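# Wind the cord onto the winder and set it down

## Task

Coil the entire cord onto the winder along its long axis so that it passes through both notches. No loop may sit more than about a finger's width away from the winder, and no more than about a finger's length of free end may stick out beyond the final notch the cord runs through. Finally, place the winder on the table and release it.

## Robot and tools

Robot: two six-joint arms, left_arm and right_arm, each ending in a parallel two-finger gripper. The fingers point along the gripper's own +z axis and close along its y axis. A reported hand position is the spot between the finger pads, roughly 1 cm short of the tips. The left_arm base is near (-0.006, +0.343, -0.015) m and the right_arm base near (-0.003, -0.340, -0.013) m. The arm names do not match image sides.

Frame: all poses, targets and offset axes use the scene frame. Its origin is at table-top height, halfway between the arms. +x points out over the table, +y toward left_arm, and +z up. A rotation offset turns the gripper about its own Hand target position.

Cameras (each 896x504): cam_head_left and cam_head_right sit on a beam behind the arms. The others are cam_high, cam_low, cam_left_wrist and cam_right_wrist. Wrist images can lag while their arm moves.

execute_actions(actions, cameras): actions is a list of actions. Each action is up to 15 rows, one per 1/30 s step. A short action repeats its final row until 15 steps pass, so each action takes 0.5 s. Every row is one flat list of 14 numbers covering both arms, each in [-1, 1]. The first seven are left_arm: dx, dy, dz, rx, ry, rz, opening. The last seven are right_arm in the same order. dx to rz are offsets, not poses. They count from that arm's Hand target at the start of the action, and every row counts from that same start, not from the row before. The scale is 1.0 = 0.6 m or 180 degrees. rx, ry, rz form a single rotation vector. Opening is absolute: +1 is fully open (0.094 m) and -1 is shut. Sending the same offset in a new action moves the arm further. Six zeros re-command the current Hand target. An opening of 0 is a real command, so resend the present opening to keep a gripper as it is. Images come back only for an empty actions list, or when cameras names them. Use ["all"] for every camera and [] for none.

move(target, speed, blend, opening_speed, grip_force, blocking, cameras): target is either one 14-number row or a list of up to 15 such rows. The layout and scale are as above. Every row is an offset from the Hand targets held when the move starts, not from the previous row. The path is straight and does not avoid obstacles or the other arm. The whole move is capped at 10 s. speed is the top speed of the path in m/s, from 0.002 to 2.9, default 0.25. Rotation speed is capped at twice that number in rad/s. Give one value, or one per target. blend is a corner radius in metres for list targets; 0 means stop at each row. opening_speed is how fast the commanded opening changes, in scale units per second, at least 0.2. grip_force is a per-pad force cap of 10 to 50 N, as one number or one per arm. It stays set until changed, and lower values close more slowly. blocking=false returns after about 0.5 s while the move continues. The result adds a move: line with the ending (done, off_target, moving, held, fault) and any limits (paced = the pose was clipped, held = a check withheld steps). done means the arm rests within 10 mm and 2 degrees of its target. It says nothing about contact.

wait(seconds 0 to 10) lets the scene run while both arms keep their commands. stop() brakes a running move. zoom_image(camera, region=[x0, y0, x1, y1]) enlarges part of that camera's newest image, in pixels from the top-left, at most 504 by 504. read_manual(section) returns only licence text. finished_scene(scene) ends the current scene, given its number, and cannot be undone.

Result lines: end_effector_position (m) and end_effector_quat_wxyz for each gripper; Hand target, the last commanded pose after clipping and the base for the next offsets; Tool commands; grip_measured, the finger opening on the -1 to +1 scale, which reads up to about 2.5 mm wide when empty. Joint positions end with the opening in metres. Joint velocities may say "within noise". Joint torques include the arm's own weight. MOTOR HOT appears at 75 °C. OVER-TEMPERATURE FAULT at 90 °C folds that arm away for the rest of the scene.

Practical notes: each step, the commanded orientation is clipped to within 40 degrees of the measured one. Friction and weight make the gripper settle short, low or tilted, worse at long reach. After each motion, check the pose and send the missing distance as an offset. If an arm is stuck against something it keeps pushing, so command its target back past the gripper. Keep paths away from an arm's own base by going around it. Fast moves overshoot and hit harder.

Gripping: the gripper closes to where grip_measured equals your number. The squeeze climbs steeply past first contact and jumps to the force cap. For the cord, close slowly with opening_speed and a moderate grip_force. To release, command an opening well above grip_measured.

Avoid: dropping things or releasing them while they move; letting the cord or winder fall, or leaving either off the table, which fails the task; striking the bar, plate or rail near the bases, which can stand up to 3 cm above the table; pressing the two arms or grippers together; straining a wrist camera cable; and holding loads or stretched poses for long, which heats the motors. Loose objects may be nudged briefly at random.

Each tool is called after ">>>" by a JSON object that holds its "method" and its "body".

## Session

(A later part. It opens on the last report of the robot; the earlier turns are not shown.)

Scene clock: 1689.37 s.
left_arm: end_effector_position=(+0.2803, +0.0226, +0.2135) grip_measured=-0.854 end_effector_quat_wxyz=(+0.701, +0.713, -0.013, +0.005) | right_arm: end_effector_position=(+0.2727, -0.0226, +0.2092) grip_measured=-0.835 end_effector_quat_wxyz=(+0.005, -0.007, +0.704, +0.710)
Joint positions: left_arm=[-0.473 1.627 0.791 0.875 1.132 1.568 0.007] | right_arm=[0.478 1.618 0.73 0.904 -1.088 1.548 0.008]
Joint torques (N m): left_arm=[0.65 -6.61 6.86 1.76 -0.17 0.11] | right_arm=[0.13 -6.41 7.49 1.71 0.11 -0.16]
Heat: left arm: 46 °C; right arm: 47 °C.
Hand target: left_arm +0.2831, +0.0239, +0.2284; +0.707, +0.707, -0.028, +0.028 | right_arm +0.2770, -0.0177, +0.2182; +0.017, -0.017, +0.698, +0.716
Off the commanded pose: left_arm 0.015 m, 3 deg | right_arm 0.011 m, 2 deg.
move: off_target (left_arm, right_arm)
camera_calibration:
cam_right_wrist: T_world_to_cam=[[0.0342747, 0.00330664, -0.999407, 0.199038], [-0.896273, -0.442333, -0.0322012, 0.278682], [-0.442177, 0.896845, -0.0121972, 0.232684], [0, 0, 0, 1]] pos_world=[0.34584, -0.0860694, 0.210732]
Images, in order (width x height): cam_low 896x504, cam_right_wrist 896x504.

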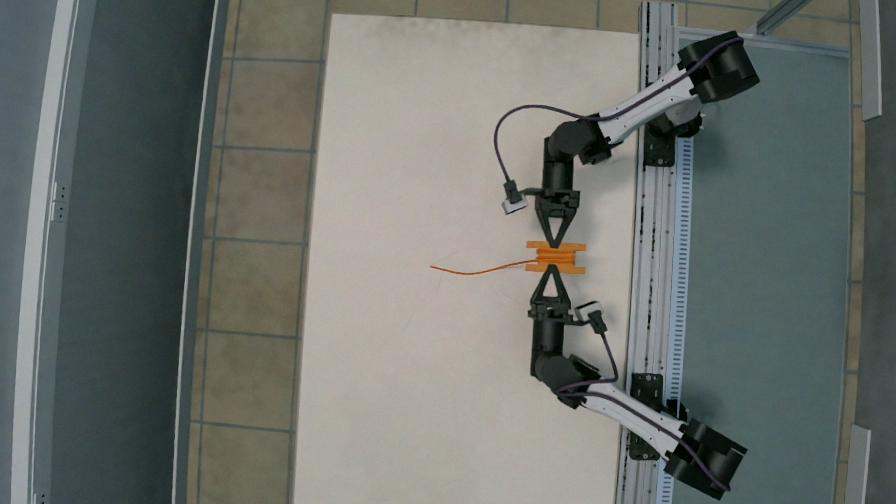

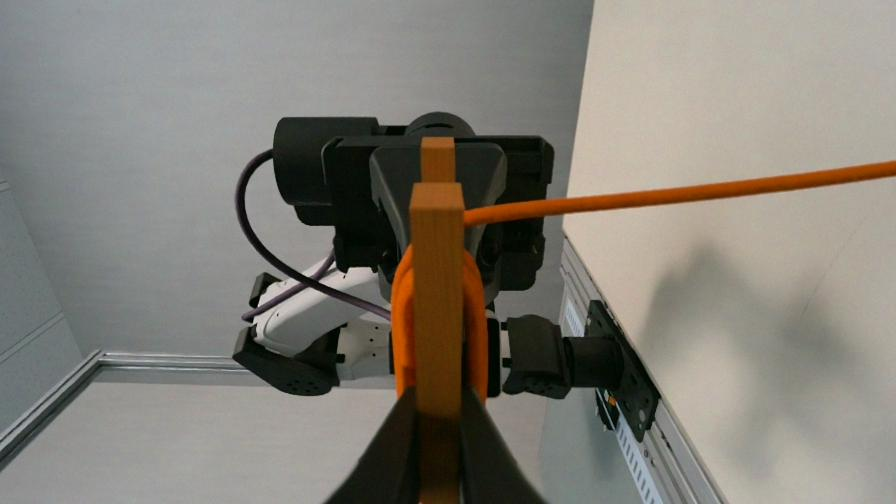

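>>> {"method": "move", "body": {"target": [[0,0,0,0,0,0,-0.45,0,0,0,0,0,0,-0.95],[0,0.075,0,0,0,0,-0.45,0,0,0,0,0,0,-0.95],[0.04,0.1,0.0,0,0.25,0,-0.1,-0.005,0,0.011,0,-0.5,0,-0.95],[0.0865,0.077,-0.1973,0,0.525,0,-0.1,-0.015,0,0.022,0,0.987,0,-0.95]], "speed": [0.2,0.15,0.5,0.5], "blend": [0,0.005,0.03,0], "cameras": ["cam_low","cam_high","cam_left_wrist"]}}

>>> {"method": "zoom_image", "body": {"camera": "cam_low", "region": [480, 190, 620, 320]}}

Scene clock: 1716.93 s.
left_arm: end_effector_position=(+0.3285, +0.0725, +0.1046) grip_measured=-0.102 end_effector_quat_wxyz=(+0.483, +0.497, +0.511, -0.508) | right_arm: end_effector_position=(+0.2698, -0.0196, +0.2046) grip_measured=-0.835 end_effector_quat_wxyz=(+0.686, -0.728, -0.005, -0.006)
Joint positions: left_arm=[-0.291 2.087 0.788 1.367 1.314 -0.096 0.042] | right_arm=[0.493 1.569 0.763 0.684 -1.064 -1.713 0.008]
Joint torques (N m): left_arm=[-0.23 -5.75 5.52 2.06 -0.28 -0.08] | right_arm=[0.39 -11.04 7.41 1.49 -0.04 -0.14]
Heat: left arm: 45 °C; right arm: 49 °C.
Hand target: left_arm +0.3349, +0.0701, +0.1100; +0.500, +0.501, +0.500, -0.500 | right_arm +0.2680, -0.0177, +0.2313; +0.697, -0.715, -0.032, -0.032
Off the commanded pose: left_arm 0.009 m, 3 deg | right_arm 0.027 m, 5 deg.
move: off_target (left_arm, right_arm); blend cut to 0 m at target 3
camera_calibration:
cam_left_wrist: T_world_to_cam=[[-0.999309, 0.0321647, 0.0186322, 0.324636], [-0.00287272, 0.432923, -0.901427, 0.10271], [-0.0370605, -0.900857, -0.432531, 0.213133], [0, 0, 0, 1]] pos_world=[0.332606, 0.137095, 0.178723]
Images, in order (width x height): cam_high 896x504, cam_low 896x504, cam_left_wrist 896x504.

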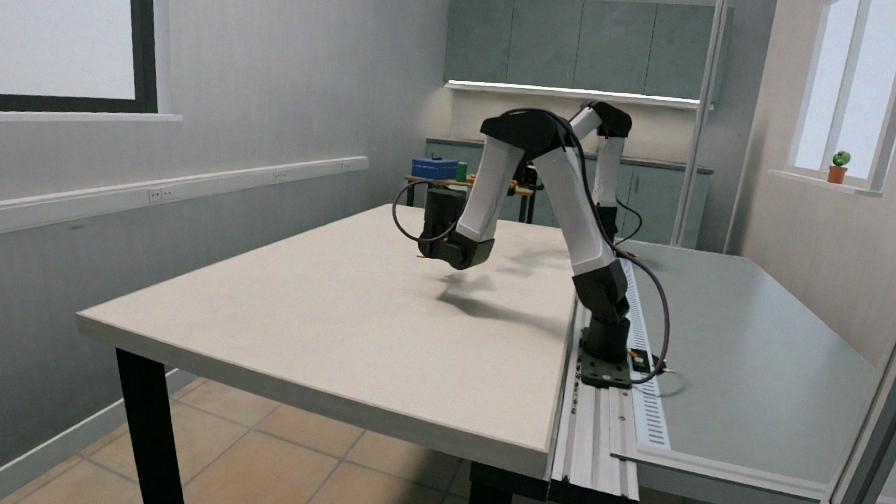

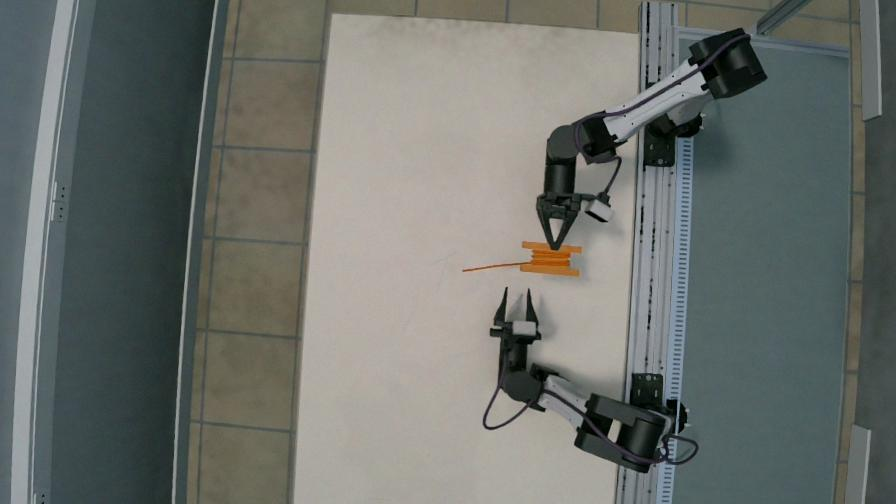

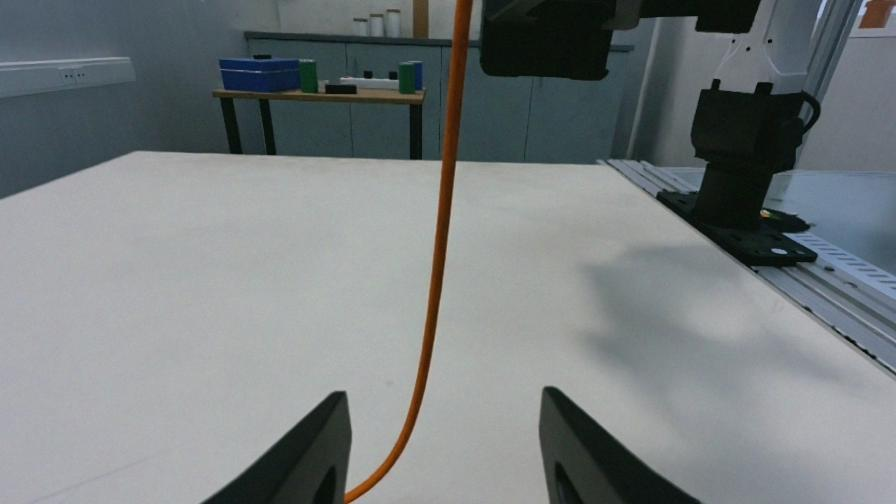

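Scaled by 3.600 from the camera's 896x504 image, which has a finer 1280x720 frame.

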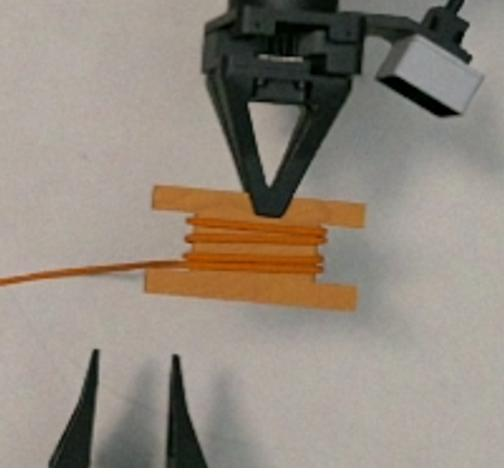

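>>> {"method": "move", "body": {"target": [[0,-0.1133,0,0,0,0,-0.4,0,0,0,0,0,0,-0.95],[0,-0.1133,0,0,0,0,-1.0,0,0,0,0,0,0,-0.95],[0.09,-0.1133,0.0417,0,0,0,-1.0,0,0,0,0,0,0,-0.95],[0.09,-0.1316,0.033,0,0,0,-1.0,0,0,0,0,0,0,-0.95],[0.09,-0.1316,-0.0167,0,0,0,-1.0,0,0,0,0,0,0,-0.95]], "speed": [0.2,0.2,0.13,0.13,0.13], "blend": [0,0,0.005,0.005,0], "grip_force": [14,50], "cameras": ["cam_low","cam_high","cam_left_wrist"]}}

>>> {"method": "zoom_image", "body": {"camera": "cam_low", "region": [480, 190, 620, 320]}}

Scene clock: 1751.87 s.
left_arm: end_effector_position=(+0.3793, -0.0103, +0.1035) grip_measured=-0.935 end_effector_quat_wxyz=(+0.489, +0.504, +0.498, -0.509) | right_arm: end_effector_position=(+0.2764, -0.0205, +0.1950) grip_measured=-0.835 end_effector_quat_wxyz=(-0.674, +0.739, -0.024, +0.007)
Joint positions: left_arm=[-0.446 2.272 1.159 1.192 1.174 -0.079 0.003] | right_arm=[0.493 1.569 0.763 0.631 -1.018 -1.718 0.008]
Joint torques (N m): left_arm=[0.91 -6.79 6.09 1.77 -0.32 0.13] | right_arm=[0.46 -11.64 7.65 1.97 -0.53 -0.13]
Heat: left arm: 44 °C; right arm: 53 °C.
Hand target: left_arm +0.3889, -0.0089, +0.0999; +0.500, +0.501, +0.500, -0.500 | right_arm +0.2680, -0.0177, +0.2313; -0.697, +0.715, +0.032, +0.032
Off the commanded pose: left_arm 0.010 m, 2 deg | right_arm 0.037 m, 8 deg.
grip_force (N): 14, 50
move: off_target (right_arm)
camera_calibration:
cam_left_wrist: T_world_to_cam=[[-0.998857, 0.0474495, -0.00580122, 0.380667], [0.0252229, 0.420056, -0.907147, 0.127559], [-0.0406068, -0.906257, -0.420773, 0.140052], [0, 0, 0, 1]] pos_world=[0.382702, 0.0552781, 0.176853]
Images, in order (width x height): cam_high 896x504, cam_low 896x504, cam_left_wrist 896x504.

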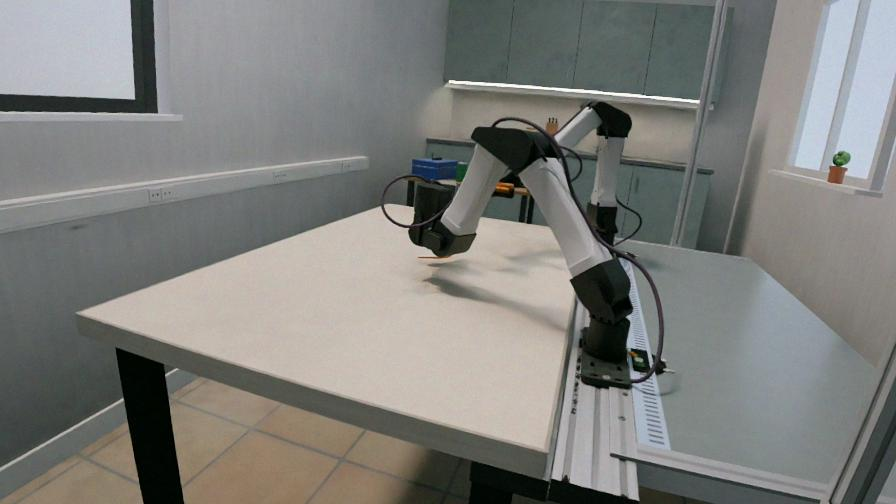

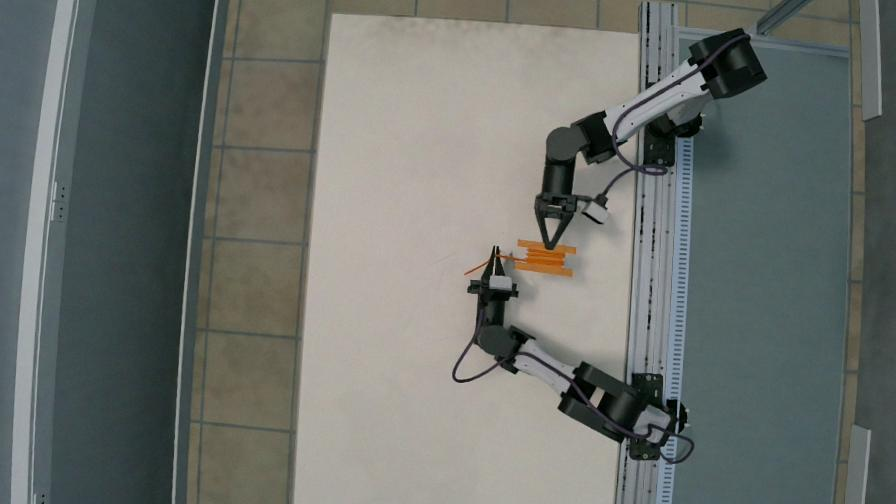

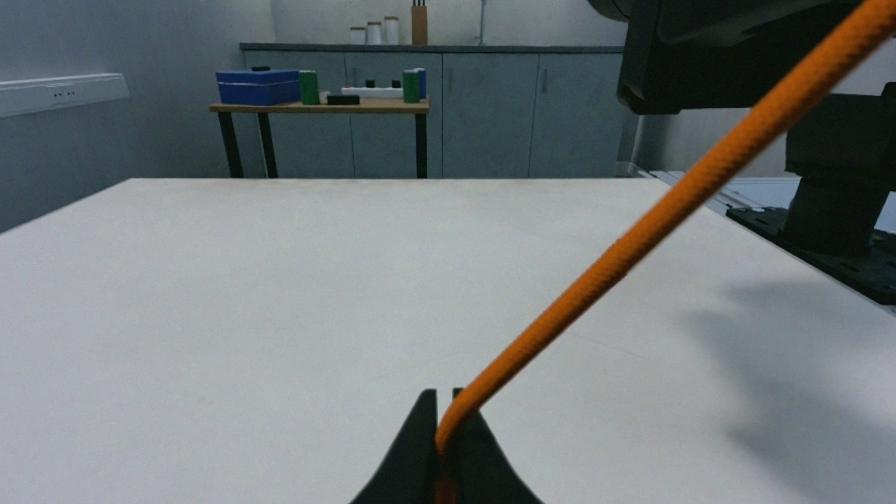

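Scaled by 3.600 from the camera's 896x504 image, which has a finer 1280x720 frame.

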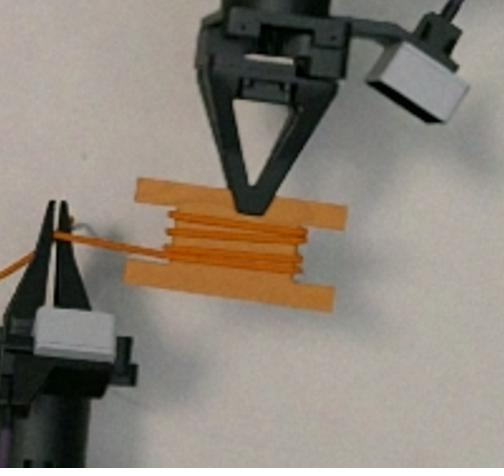

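>>> {"method": "zoom_image", "body": {"camera": "cam_low", "region": [440, 230, 520, 290]}}

>>> {"method": "zoom_image", "body": {"camera": "cam_high", "region": [390, 170, 530, 290]}}

Scaled by 6.300 from the camera's 896x504 image, which has a finer 1280x720 frame.

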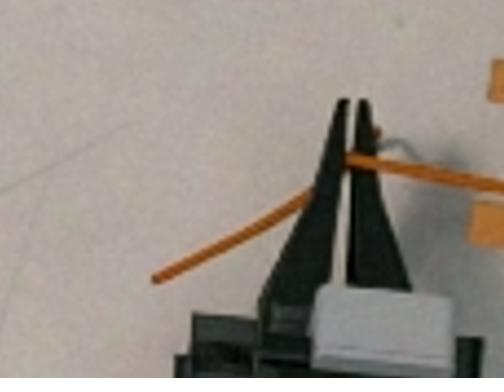

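Scaled by 3.600 from the camera's 896x504 image, which has a finer 1280x720 frame.

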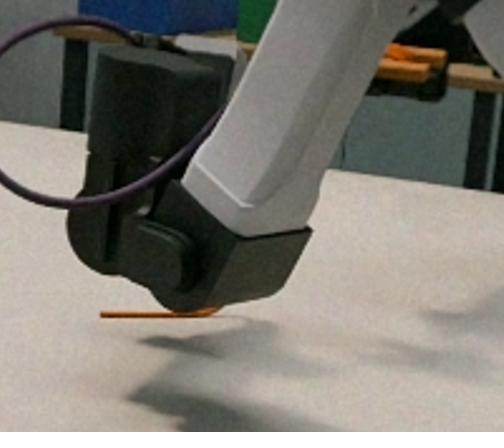

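>>> {"method": "move", "body": {"target": [[0,0,0,0,0,0,-0.4,0,0,0,0,0,0,-0.95],[0,0.142,0.03,0,0,0,-0.4,0,0,0,0,0,0,-0.95],[-0.17,0.13,0.2,0,0.25,0,0.0,-0.004,0,0.004,0.018,-0.006,0.012,-0.95],[-0.183,0.125,0.2255,0,0.48,0,0.0,-0.004,0,0.004,0.018,-0.006,0.012,-0.95]], "speed": [0.2,0.2,0.35,0.35], "blend": [0,0.01,0.03,0], "grip_force": [50,50], "cameras": ["cam_low","cam_left_wrist"]}}

>>> {"method": "zoom_image", "body": {"camera": "cam_low", "region": [480, 190, 620, 320]}}

Scene clock: 1791.20 s.
left_arm: end_effector_position=(+0.2804, +0.0667, +0.2192) grip_measured=-0.002 end_effector_quat_wxyz=(-0.002, +0.006, +0.715, -0.699) | right_arm: end_effector_position=(+0.2665, -0.0194, +0.2322) grip_measured=-0.835 end_effector_quat_wxyz=(+0.714, -0.698, -0.045, -0.032)
Joint positions: left_arm=[-0.34 1.553 0.739 0.851 1.266 -1.593 0.047] | right_arm=[0.493 1.564 0.763 0.847 -1.088 -1.658 0.008]
Joint torques (N m): left_arm=[-0.29 -6.69 6.02 2.15 -0.26 -0.02] | right_arm=[-0.29 -5.86 5.61 1.69 -0.21 0.17]
Heat: left arm: 45 °C; right arm: 54 °C.
Hand target: left_arm +0.2792, +0.0662, +0.2354; +0.022, +0.023, +0.707, -0.707 | right_arm +0.2656, -0.0177, +0.2338; +0.718, -0.694, -0.051, -0.026
Off the commanded pose: left_arm 0.016 m, 4 deg | right_arm 0.002 m, 1 deg.
move: off_target (left_arm); blend cut to 0 m at target 3
camera_calibration:
cam_left_wrist: T_world_to_cam=[[-0.0262823, -0.00150509, 0.999653, -0.211026], [-0.903773, 0.427387, -0.023118, 0.268852], [-0.427204, -0.904068, -0.012593, 0.273278], [0, 0, 0, 1]] pos_world=[0.354181, 0.13184, 0.220609]
Images, in order (width x height): cam_low 896x504, cam_left_wrist 896x504.

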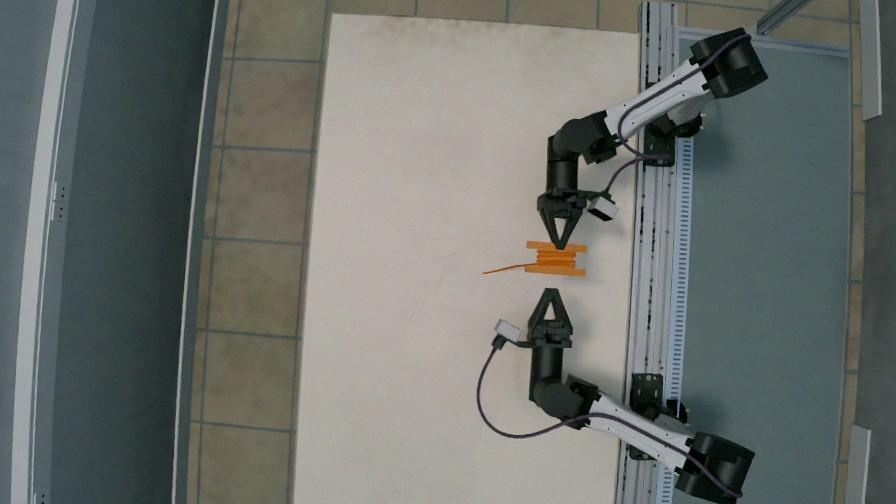

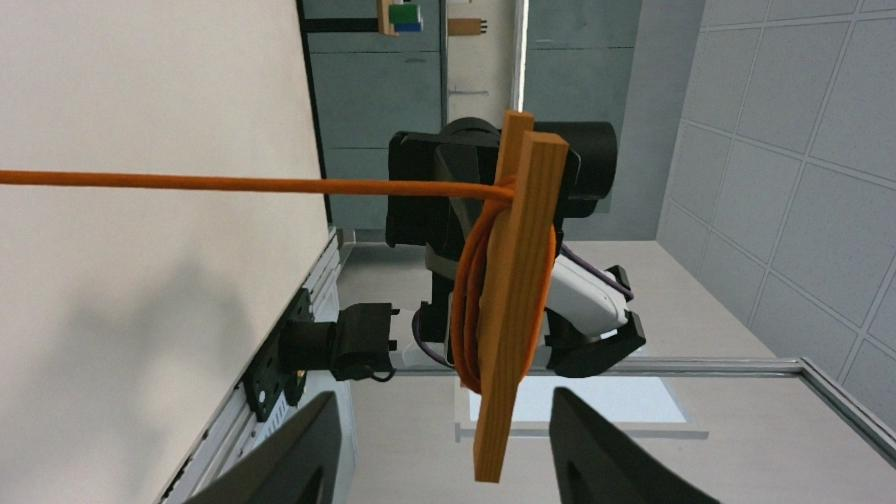

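Scaled by 3.600 from the camera's 896x504 image, which has a finer 1280x720 frame.

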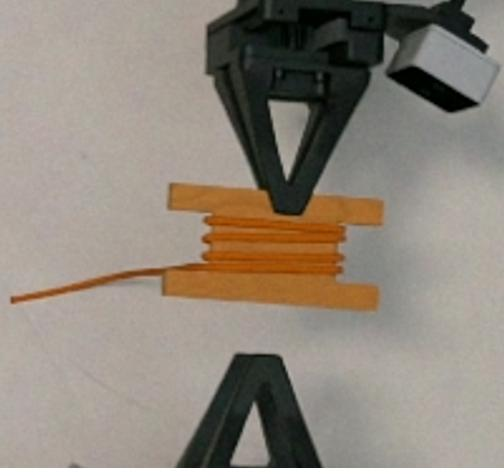

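>>> {"method": "move", "body": {"target": [0.0067,-0.01,0.03,0,0,0,0.0,0.005,0,-0.02,0.0,0.03,0,-0.95], "speed": 0.2, "cameras": ["cam_low","cam_left_wrist"]}}

>>> {"method": "zoom_image", "body": {"camera": "cam_low", "region": [480, 190, 620, 320]}}

Scene clock: 1799.67 s.
left_arm: end_effector_position=(+0.2827, +0.0615, +0.2314) grip_measured=-0.002 end_effector_quat_wxyz=(-0.001, +0.007, +0.714, -0.700) | right_arm: end_effector_position=(+0.2697, -0.0174, +0.2242) grip_measured=-0.835 end_effector_quat_wxyz=(+0.718, -0.696, -0.016, -0.002)
Joint positions: left_arm=[-0.352 1.541 0.779 0.808 1.253 -1.599 0.047] | right_arm=[0.493 1.607 0.756 0.914 -1.089 -1.558 0.008]
Joint torques (N m): left_arm=[-0.34 -7.16 8.06 1.76 -0.26 0] | right_arm=[-0.77 -5.9 4.81 1.64 -0.11 0.17]
Heat: left arm: 45 °C; right arm: 52 °C.
Hand target: left_arm +0.2832, +0.0601, +0.2533; +0.022, +0.023, +0.707, -0.707 | right_arm +0.2686, -0.0177, +0.2218; +0.719, -0.695, -0.017, +0.006
Off the commanded pose: left_arm 0.022 m, 3 deg | right_arm 0.003 m, 1 deg.
move: off_target (left_arm)
camera_calibration:
cam_left_wrist: T_world_to_cam=[[-0.0283623, 0.00181005, 0.999596, -0.222734], [-0.903658, 0.427439, -0.0264142, 0.274157], [-0.427314, -0.904042, -0.0104875, 0.269255], [0, 0, 0, 1]] pos_world=[0.356484, 0.126636, 0.232709]
Images, in order (width x height): cam_low 896x504, cam_left_wrist 896x504.

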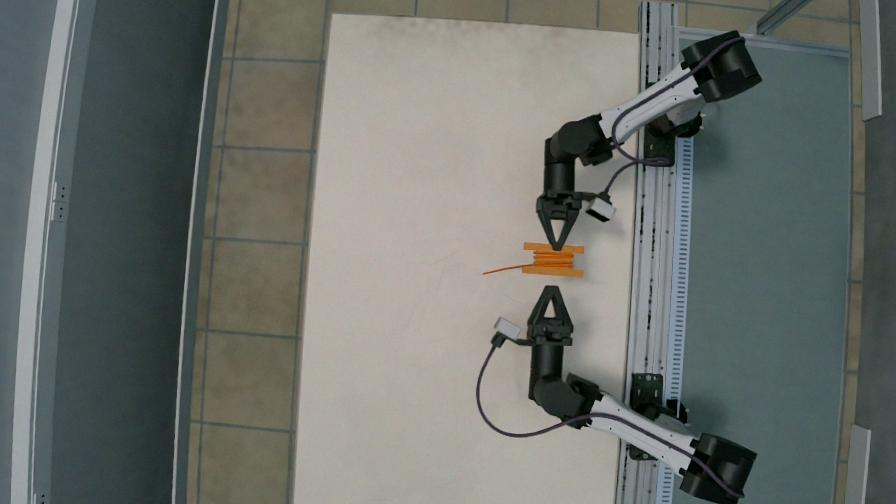

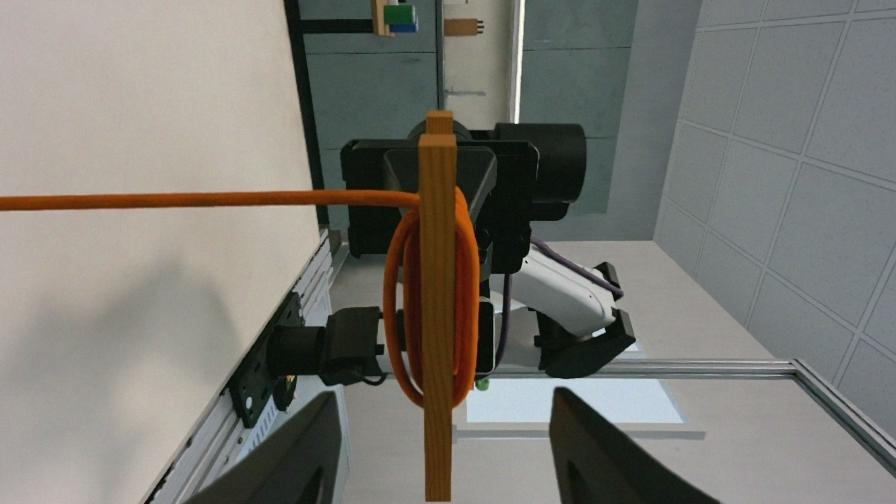

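Scaled by 3.600 from the camera's 896x504 image, which has a finer 1280x720 frame.

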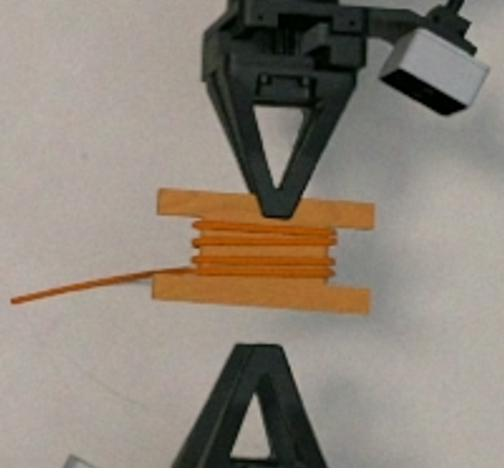

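>>> {"method": "move", "body": {"target": [-0.0037,-0.0572,-0.0138,0,0,0,0.0,0,0,0,0,0,0,-0.95], "speed": 0.15, "cameras": ["cam_low","cam_left_wrist"]}}

>>> {"method": "zoom_image", "body": {"camera": "cam_low", "region": [490, 200, 610, 310]}}

Scene clock: 1824.93 s.
left_arm: end_effector_position=(+0.2743, +0.0290, +0.2362) grip_measured=-0.002 end_effector_quat_wxyz=(+0.003, +0.013, +0.711, -0.703) | right_arm: end_effector_position=(+0.2697, -0.0174, +0.2245) grip_measured=-0.835 end_effector_quat_wxyz=(+0.718, -0.696, -0.016, -0.002)
Joint positions: left_arm=[-0.46 1.551 0.805 0.805 1.148 -1.593 0.047] | right_arm=[0.493 1.607 0.756 0.916 -1.089 -1.557 0.008]
Joint torques (N m): left_arm=[-0.16 -4.14 8.25 1.85 -0.26 0.26] | right_arm=[-0.43 -5.7 4.79 1.65 -0.16 0.21]
Heat: left arm: 46 °C; right arm: 50 °C.
Hand target: left_arm +0.2810, +0.0258, +0.2449; +0.022, +0.023, +0.707, -0.707 | right_arm +0.2686, -0.0177, +0.2218; +0.719, -0.695, -0.017, +0.006
Off the commanded pose: left_arm 0.011 m, 3 deg | right_arm 0.003 m, 1 deg.
move: off_target (left_arm)
camera_calibration:
cam_left_wrist: T_world_to_cam=[[-0.0431898, 0.0114146, 0.999002, -0.223808], [-0.901928, 0.42965, -0.0439022, 0.284149], [-0.429722, -0.902923, -0.00826131, 0.236402], [0, 0, 0, 1]] pos_world=[0.348203, 0.0939225, 0.238013]
Images, in order (width x height): cam_low 896x504, cam_left_wrist 896x504.

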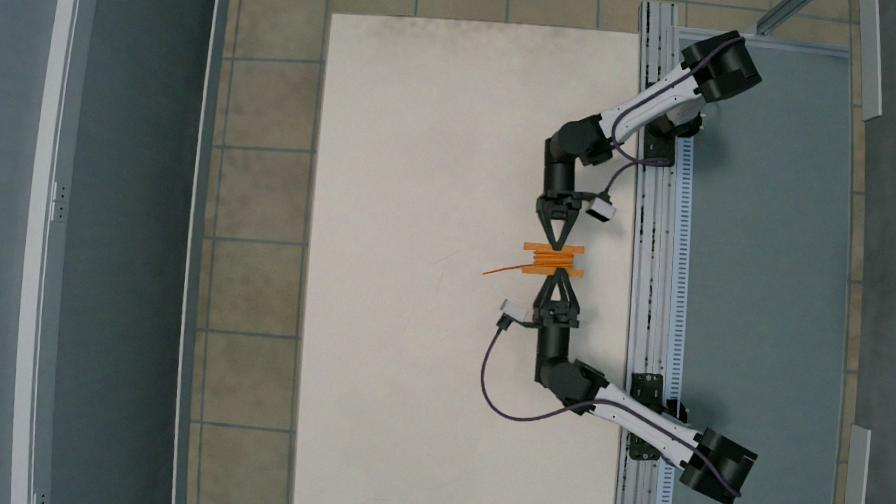

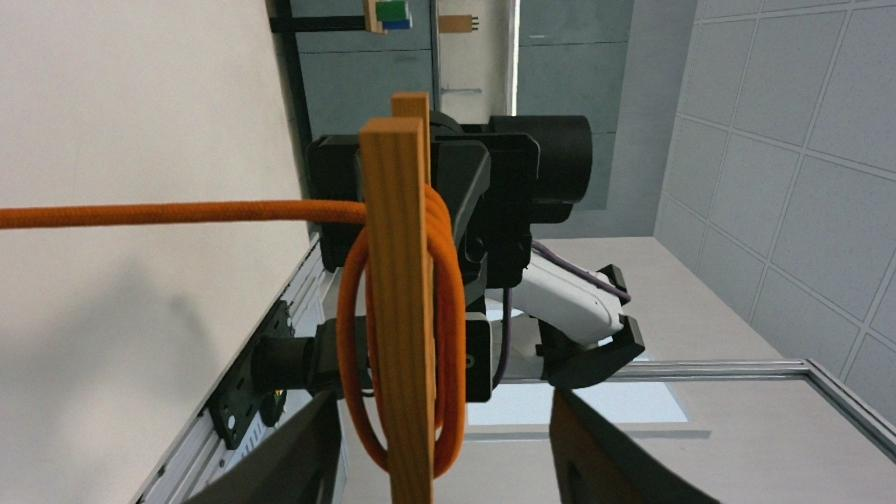

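Scaled by 4.200 from the camera's 896x504 image, which has a finer 1280x720 frame.

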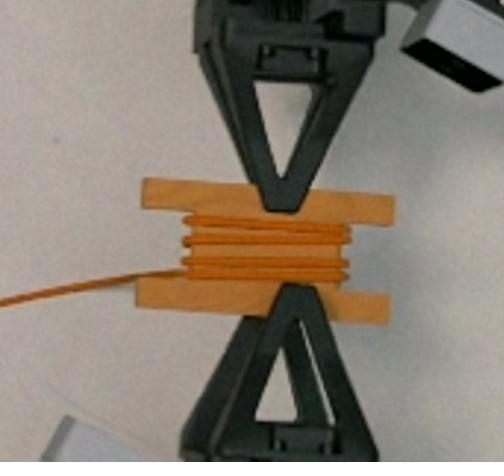

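>>> {"method": "move", "body": {"target": [0.012,0.002,-0.0133,0,0,0,0.0,0,0,0,0,0,0,-0.95], "speed": 0.25, "cameras": ["cam_low","cam_left_wrist"]}}

>>> {"method": "zoom_image", "body": {"camera": "cam_low", "region": [490, 200, 610, 310]}}

Scene clock: 1837.20 s.
left_arm: end_effector_position=(+0.2796, +0.0270, +0.2233) grip_measured=-0.002 end_effector_quat_wxyz=(-0.007, +0.002, +0.716, -0.698) | right_arm: end_effector_position=(+0.2697, -0.0174, +0.2245) grip_measured=-0.835 end_effector_quat_wxyz=(+0.718, -0.696, -0.016, -0.002)
Joint positions: left_arm=[-0.46 1.59 0.808 0.805 1.147 -1.591 0.047] | right_arm=[0.493 1.607 0.756 0.916 -1.089 -1.557 0.008]
Joint torques (N m): left_arm=[1.07 -4.4 8.29 2.22 -0.12 0.25] | right_arm=[-0.46 -5.64 4.83 1.64 -0.17 0.15]
Heat: left arm: 45 °C; right arm: 49 °C.
Hand target: left_arm +0.2881, +0.0270, +0.2371; +0.022, +0.023, +0.707, -0.707 | right_arm +0.2686, -0.0177, +0.2218; +0.719, -0.695, -0.017, +0.006
Off the commanded pose: left_arm 0.016 m, 4 deg | right_arm 0.003 m, 1 deg.
move: off_target (left_arm)
camera_calibration:
cam_left_wrist: T_world_to_cam=[[-0.0133676, -0.00341068, 0.999905, -0.218846], [-0.903333, 0.428808, -0.0106139, 0.282247], [-0.428731, -0.903389, -0.00881314, 0.236574], [0, 0, 0, 1]] pos_world=[0.353464, 0.091942, 0.223906]
Images, in order (width x height): cam_low 896x504, cam_left_wrist 896x504.

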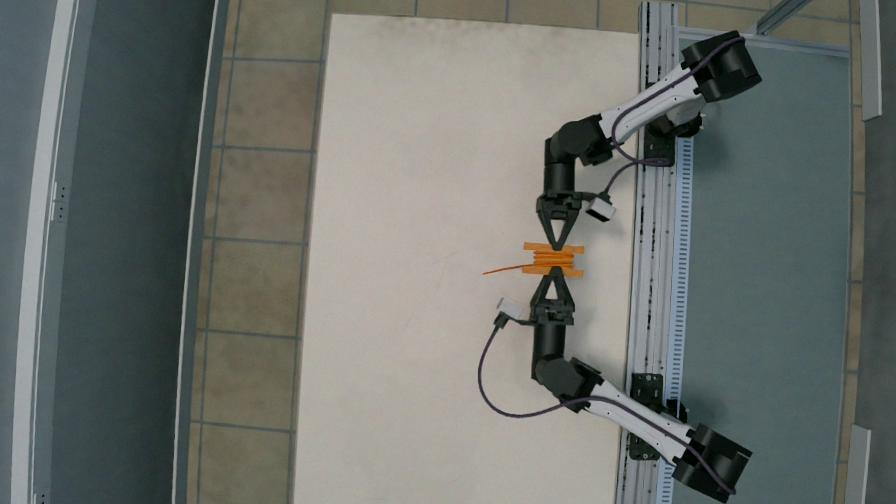

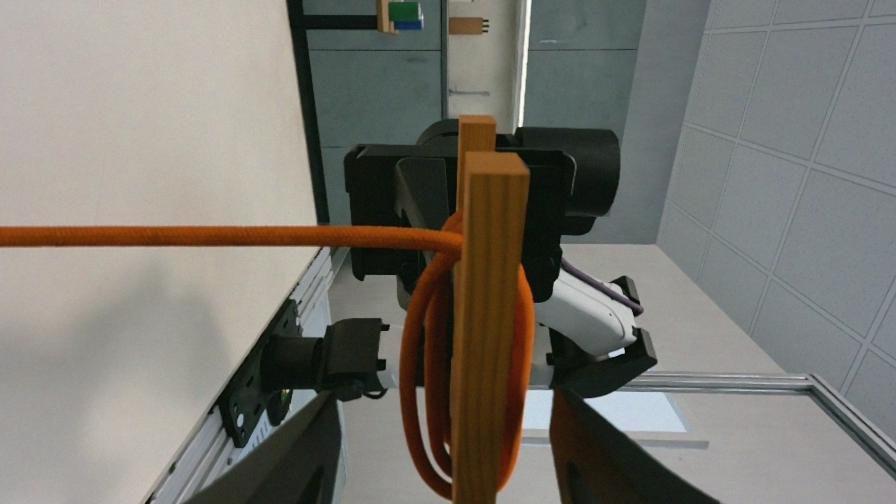

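Scaled by 4.200 from the camera's 896x504 image, which has a finer 1280x720 frame.

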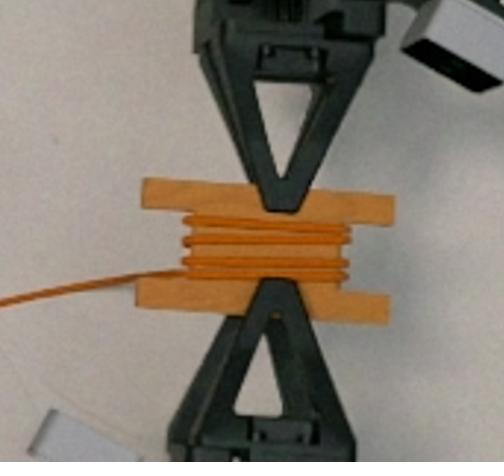

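>>> {"method": "move", "body": {"target": [-0.004,0.004,0.0142,0,0,0,0.0,0,0,0,0,0,0,-0.95], "speed": 0.25, "cameras": ["cam_low","cam_left_wrist"]}}

>>> {"method": "zoom_image", "body": {"camera": "cam_low", "region": [490, 200, 610, 310]}}

Scene clock: 1845.73 s.
left_arm: end_effector_position=(+0.2824, +0.0282, +0.2264) grip_measured=-0.002 end_effector_quat_wxyz=(-0.002, +0.003, +0.715, -0.699) | right_arm: end_effector_position=(+0.2697, -0.0174, +0.2245) grip_measured=-0.835 end_effector_quat_wxyz=(+0.718, -0.696, -0.016, -0.002)
Joint positions: left_arm=[-0.454 1.59 0.817 0.804 1.147 -1.589 0.047] | right_arm=[0.493 1.607 0.756 0.916 -1.089 -1.557 0.008]
Joint torques (N m): left_arm=[0.84 -6.49 8.2 1.88 -0.08 0.2] | right_arm=[-0.84 -5.87 4.71 1.61 -0.15 0.17]
Heat: left arm: 47 °C; right arm: 49 °C.
Hand target: left_arm +0.2858, +0.0295, +0.2455; +0.022, +0.023, +0.707, -0.707 | right_arm +0.2686, -0.0177, +0.2218; +0.719, -0.695, -0.017, +0.006
Off the commanded pose: left_arm 0.020 m, 4 deg | right_arm 0.003 m, 1 deg.
move: off_target (left_arm)
camera_calibration:
cam_left_wrist: T_world_to_cam=[[-0.0223755, -0.000134619, 0.99975, -0.219376], [-0.905668, 0.423505, -0.0202128, 0.287245], [-0.423397, -0.905894, -0.00959807, 0.237686], [0, 0, 0, 1]] pos_world=[0.355875, 0.0936392, 0.227408]
Images, in order (width x height): cam_low 896x504, cam_left_wrist 896x504.

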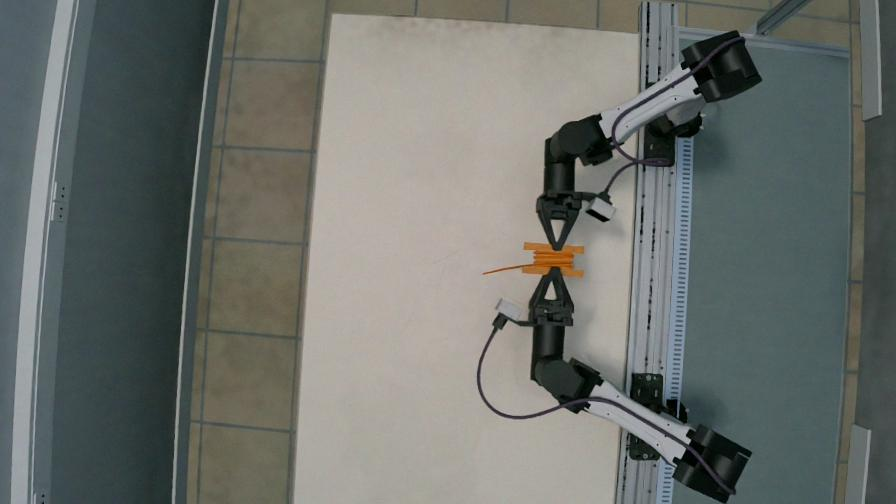

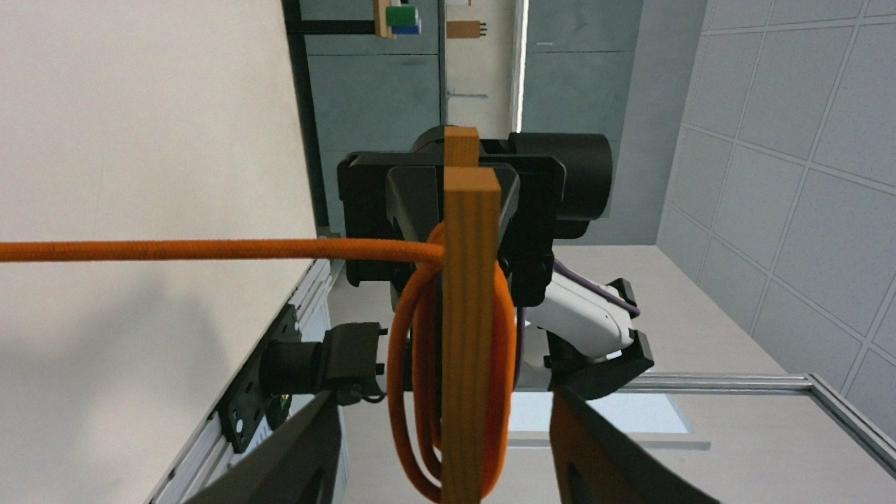

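Scaled by 4.200 from the camera's 896x504 image, which has a finer 1280x720 frame.

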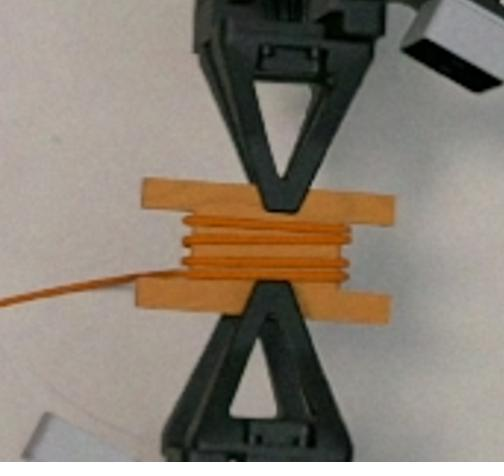

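>>> {"method": "move", "body": {"target": [[0,0.004,0.006,0,0,0,0.0,0,0,0,0,0,0,-0.95],[0,0.004,0.006,0,0,0,-0.95,0,0,0,0,0,0,-0.95]], "speed": 0.3, "opening_speed": 0.9, "cameras": ["cam_left_wrist","cam_low"]}}

>>> {"method": "zoom_image", "body": {"camera": "cam_low", "region": [490, 200, 610, 310]}}

Scene clock: 1856.90 s.
left_arm: end_effector_position=(+0.2851, +0.0298, +0.2277) grip_measured=-0.856 end_effector_quat_wxyz=(+0.000, +0.002, +0.715, -0.699) | right_arm: end_effector_position=(+0.2695, -0.0175, +0.2228) grip_measured=-0.836 end_effector_quat_wxyz=(+0.717, -0.697, -0.011, +0.003)
Joint positions: left_arm=[-0.447 1.59 0.826 0.792 1.15 -1.585 0.007] | right_arm=[0.493 1.608 0.753 0.916 -1.089 -1.548 0.008]
Joint torques (N m): left_arm=[0.85 -7.28 7.92 1.87 -0.03 0.13] | right_arm=[-0.68 -6.12 5.12 1.64 -0.2 0.05]
Heat: left arm: 46 °C; right arm: 48 °C.
Hand target: left_arm +0.2857, +0.0318, +0.2492; +0.022, +0.023, +0.707, -0.707 | right_arm +0.2686, -0.0177, +0.2218; +0.719, -0.695, -0.017, +0.006
Off the commanded pose: left_arm 0.022 m, 4 deg | right_arm 0.001 m, 1 deg.
move: off_target (left_arm); target 2's new opening was sent with left_arm's hand 0.025 m and 4 deg from that target
camera_calibration:
cam_left_wrist: T_world_to_cam=[[-0.0236223, -0.00196335, 0.999719, -0.220191], [-0.907413, 0.419734, -0.0206169, 0.289854], [-0.419576, -0.907645, -0.0116967, 0.239672], [0, 0, 0, 1]] pos_world=[0.358376, 0.0954426, 0.228909]
Images, in order (width x height): cam_low 896x504, cam_left_wrist 896x504.

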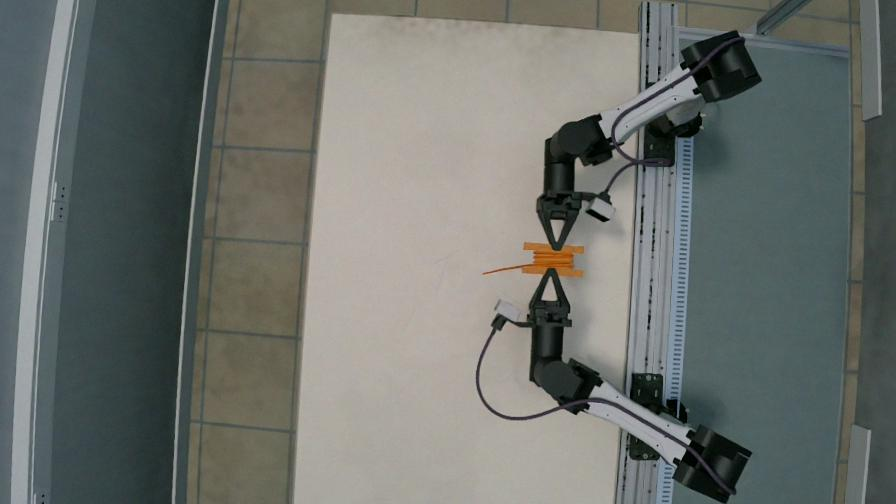

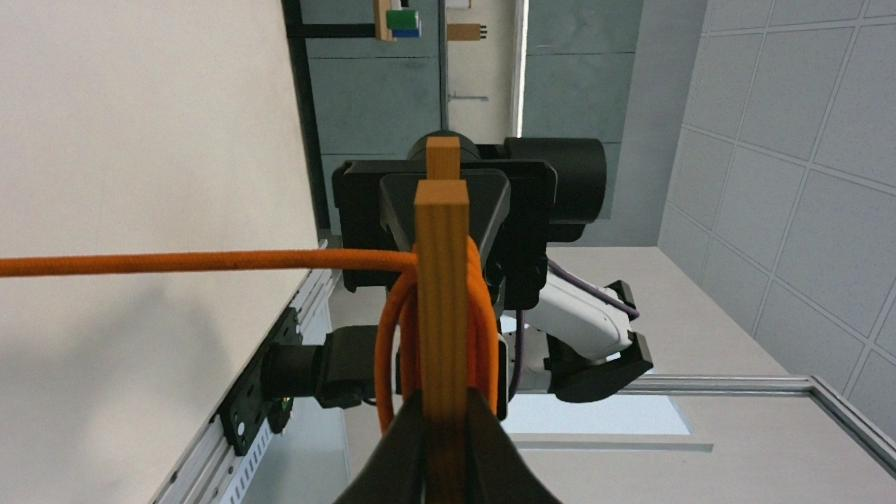

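Scaled by 4.200 from the camera's 896x504 image, which has a finer 1280x720 frame.

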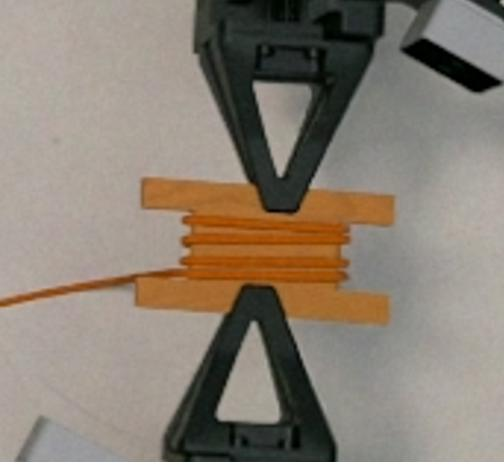

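>>> {"method": "move", "body": {"target": [[0,0,0,0,0,0,-0.95,0,0,0,0,0,0,-0.45],[0,0,0,0,0,0,-0.95,0,-0.075,0,0,0,0,-0.45],[0,0,0,0,-0.5,0,-0.95,0,-0.08,0.06,0,0.5,0,-0.1],[0,0,-0.005,0,0.992,0,-0.95,0.0057,-0.0788,0.0637,0.0156,-0.995,-0.0296,0.0]], "speed": [0.2,0.15,0.5,0.5], "blend": [0,0.005,0.03,0], "cameras": ["cam_low","cam_high","cam_right_wrist"]}}

>>> {"method": "zoom_image", "body": {"camera": "cam_low", "region": [480, 190, 620, 320]}}

Scene clock: 1890.83 s.
left_arm: end_effector_position=(+0.2851, +0.0297, +0.2293) grip_measured=-0.856 end_effector_quat_wxyz=(+0.700, +0.714, -0.012, +0.010) | right_arm: end_effector_position=(+0.2722, -0.0632, +0.2548) grip_measured=-0.003 end_effector_quat_wxyz=(-0.006, +0.009, +0.702, +0.712)
Joint positions: left_arm=[-0.447 1.59 0.826 0.803 1.15 1.574 0.007] | right_arm=[0.357 1.441 0.762 0.716 -1.2 1.607 0.047]
Joint torques (N m): left_arm=[0.77 -6.82 7.23 1.72 -0.06 0.11] | right_arm=[-0.9 -6.34 5.75 1.69 -0.15 -0.04]
Heat: left arm: 48 °C; right arm: 47 °C.
Hand target: left_arm +0.2857, +0.0318, +0.2462; +0.706, +0.706, -0.031, +0.032 | right_arm +0.2720, -0.0650, +0.2600; +0.001, +0.001, +0.698, +0.716
Off the commanded pose: left_arm 0.017 m, 3 deg | right_arm 0.006 m, 1 deg.
move: off_target (left_arm); blend cut to 0 m at target 3; target 3's new opening was sent with right_arm's hand 0.019 m and 3 deg from that target
camera_calibration:
cam_right_wrist: T_world_to_cam=[[-0.00447151, 0.00891765, -0.99995, 0.255776], [-0.900407, -0.435049, 0.00014657, 0.255144], [-0.435026, 0.900363, 0.00997484, 0.26212], [0, 0, 0, 1]] pos_world=[0.344906, -0.127283, 0.253112]
Images, in order (width x height): cam_high 896x504, cam_low 896x504, cam_right_wrist 896x504.

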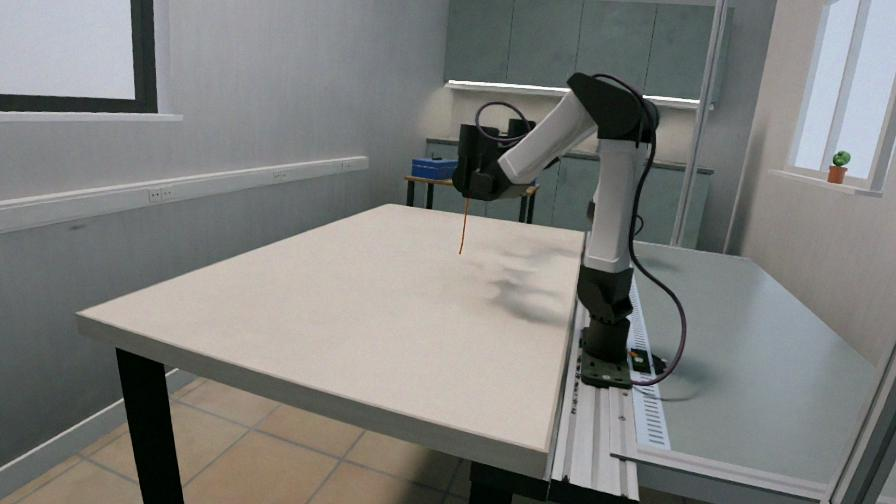

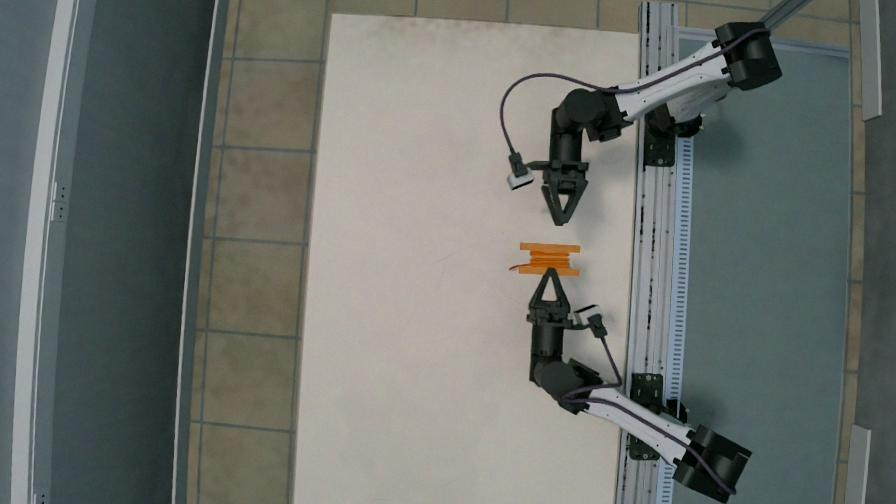

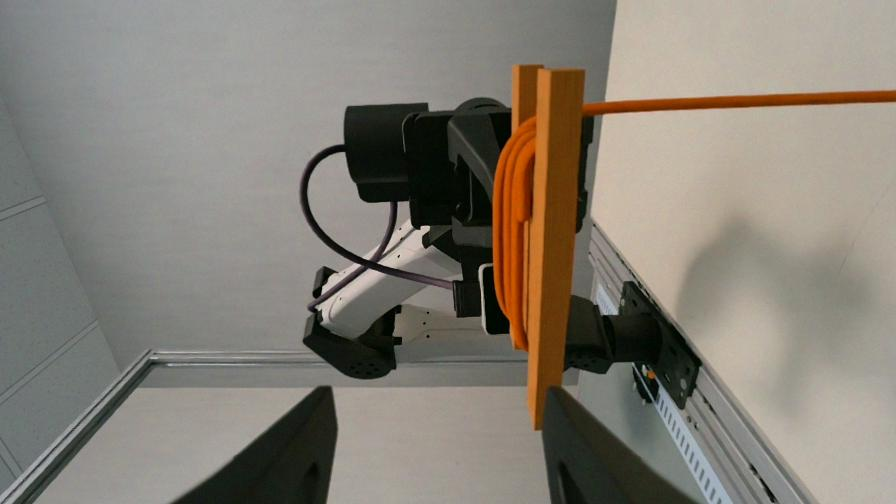

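Scaled by 3.600 from the camera's 896x504 image, which has a finer 1280x720 frame.

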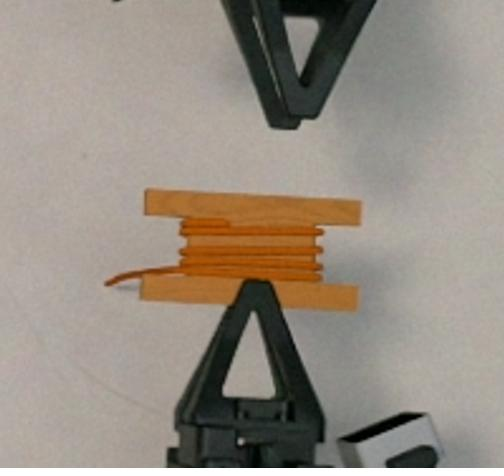

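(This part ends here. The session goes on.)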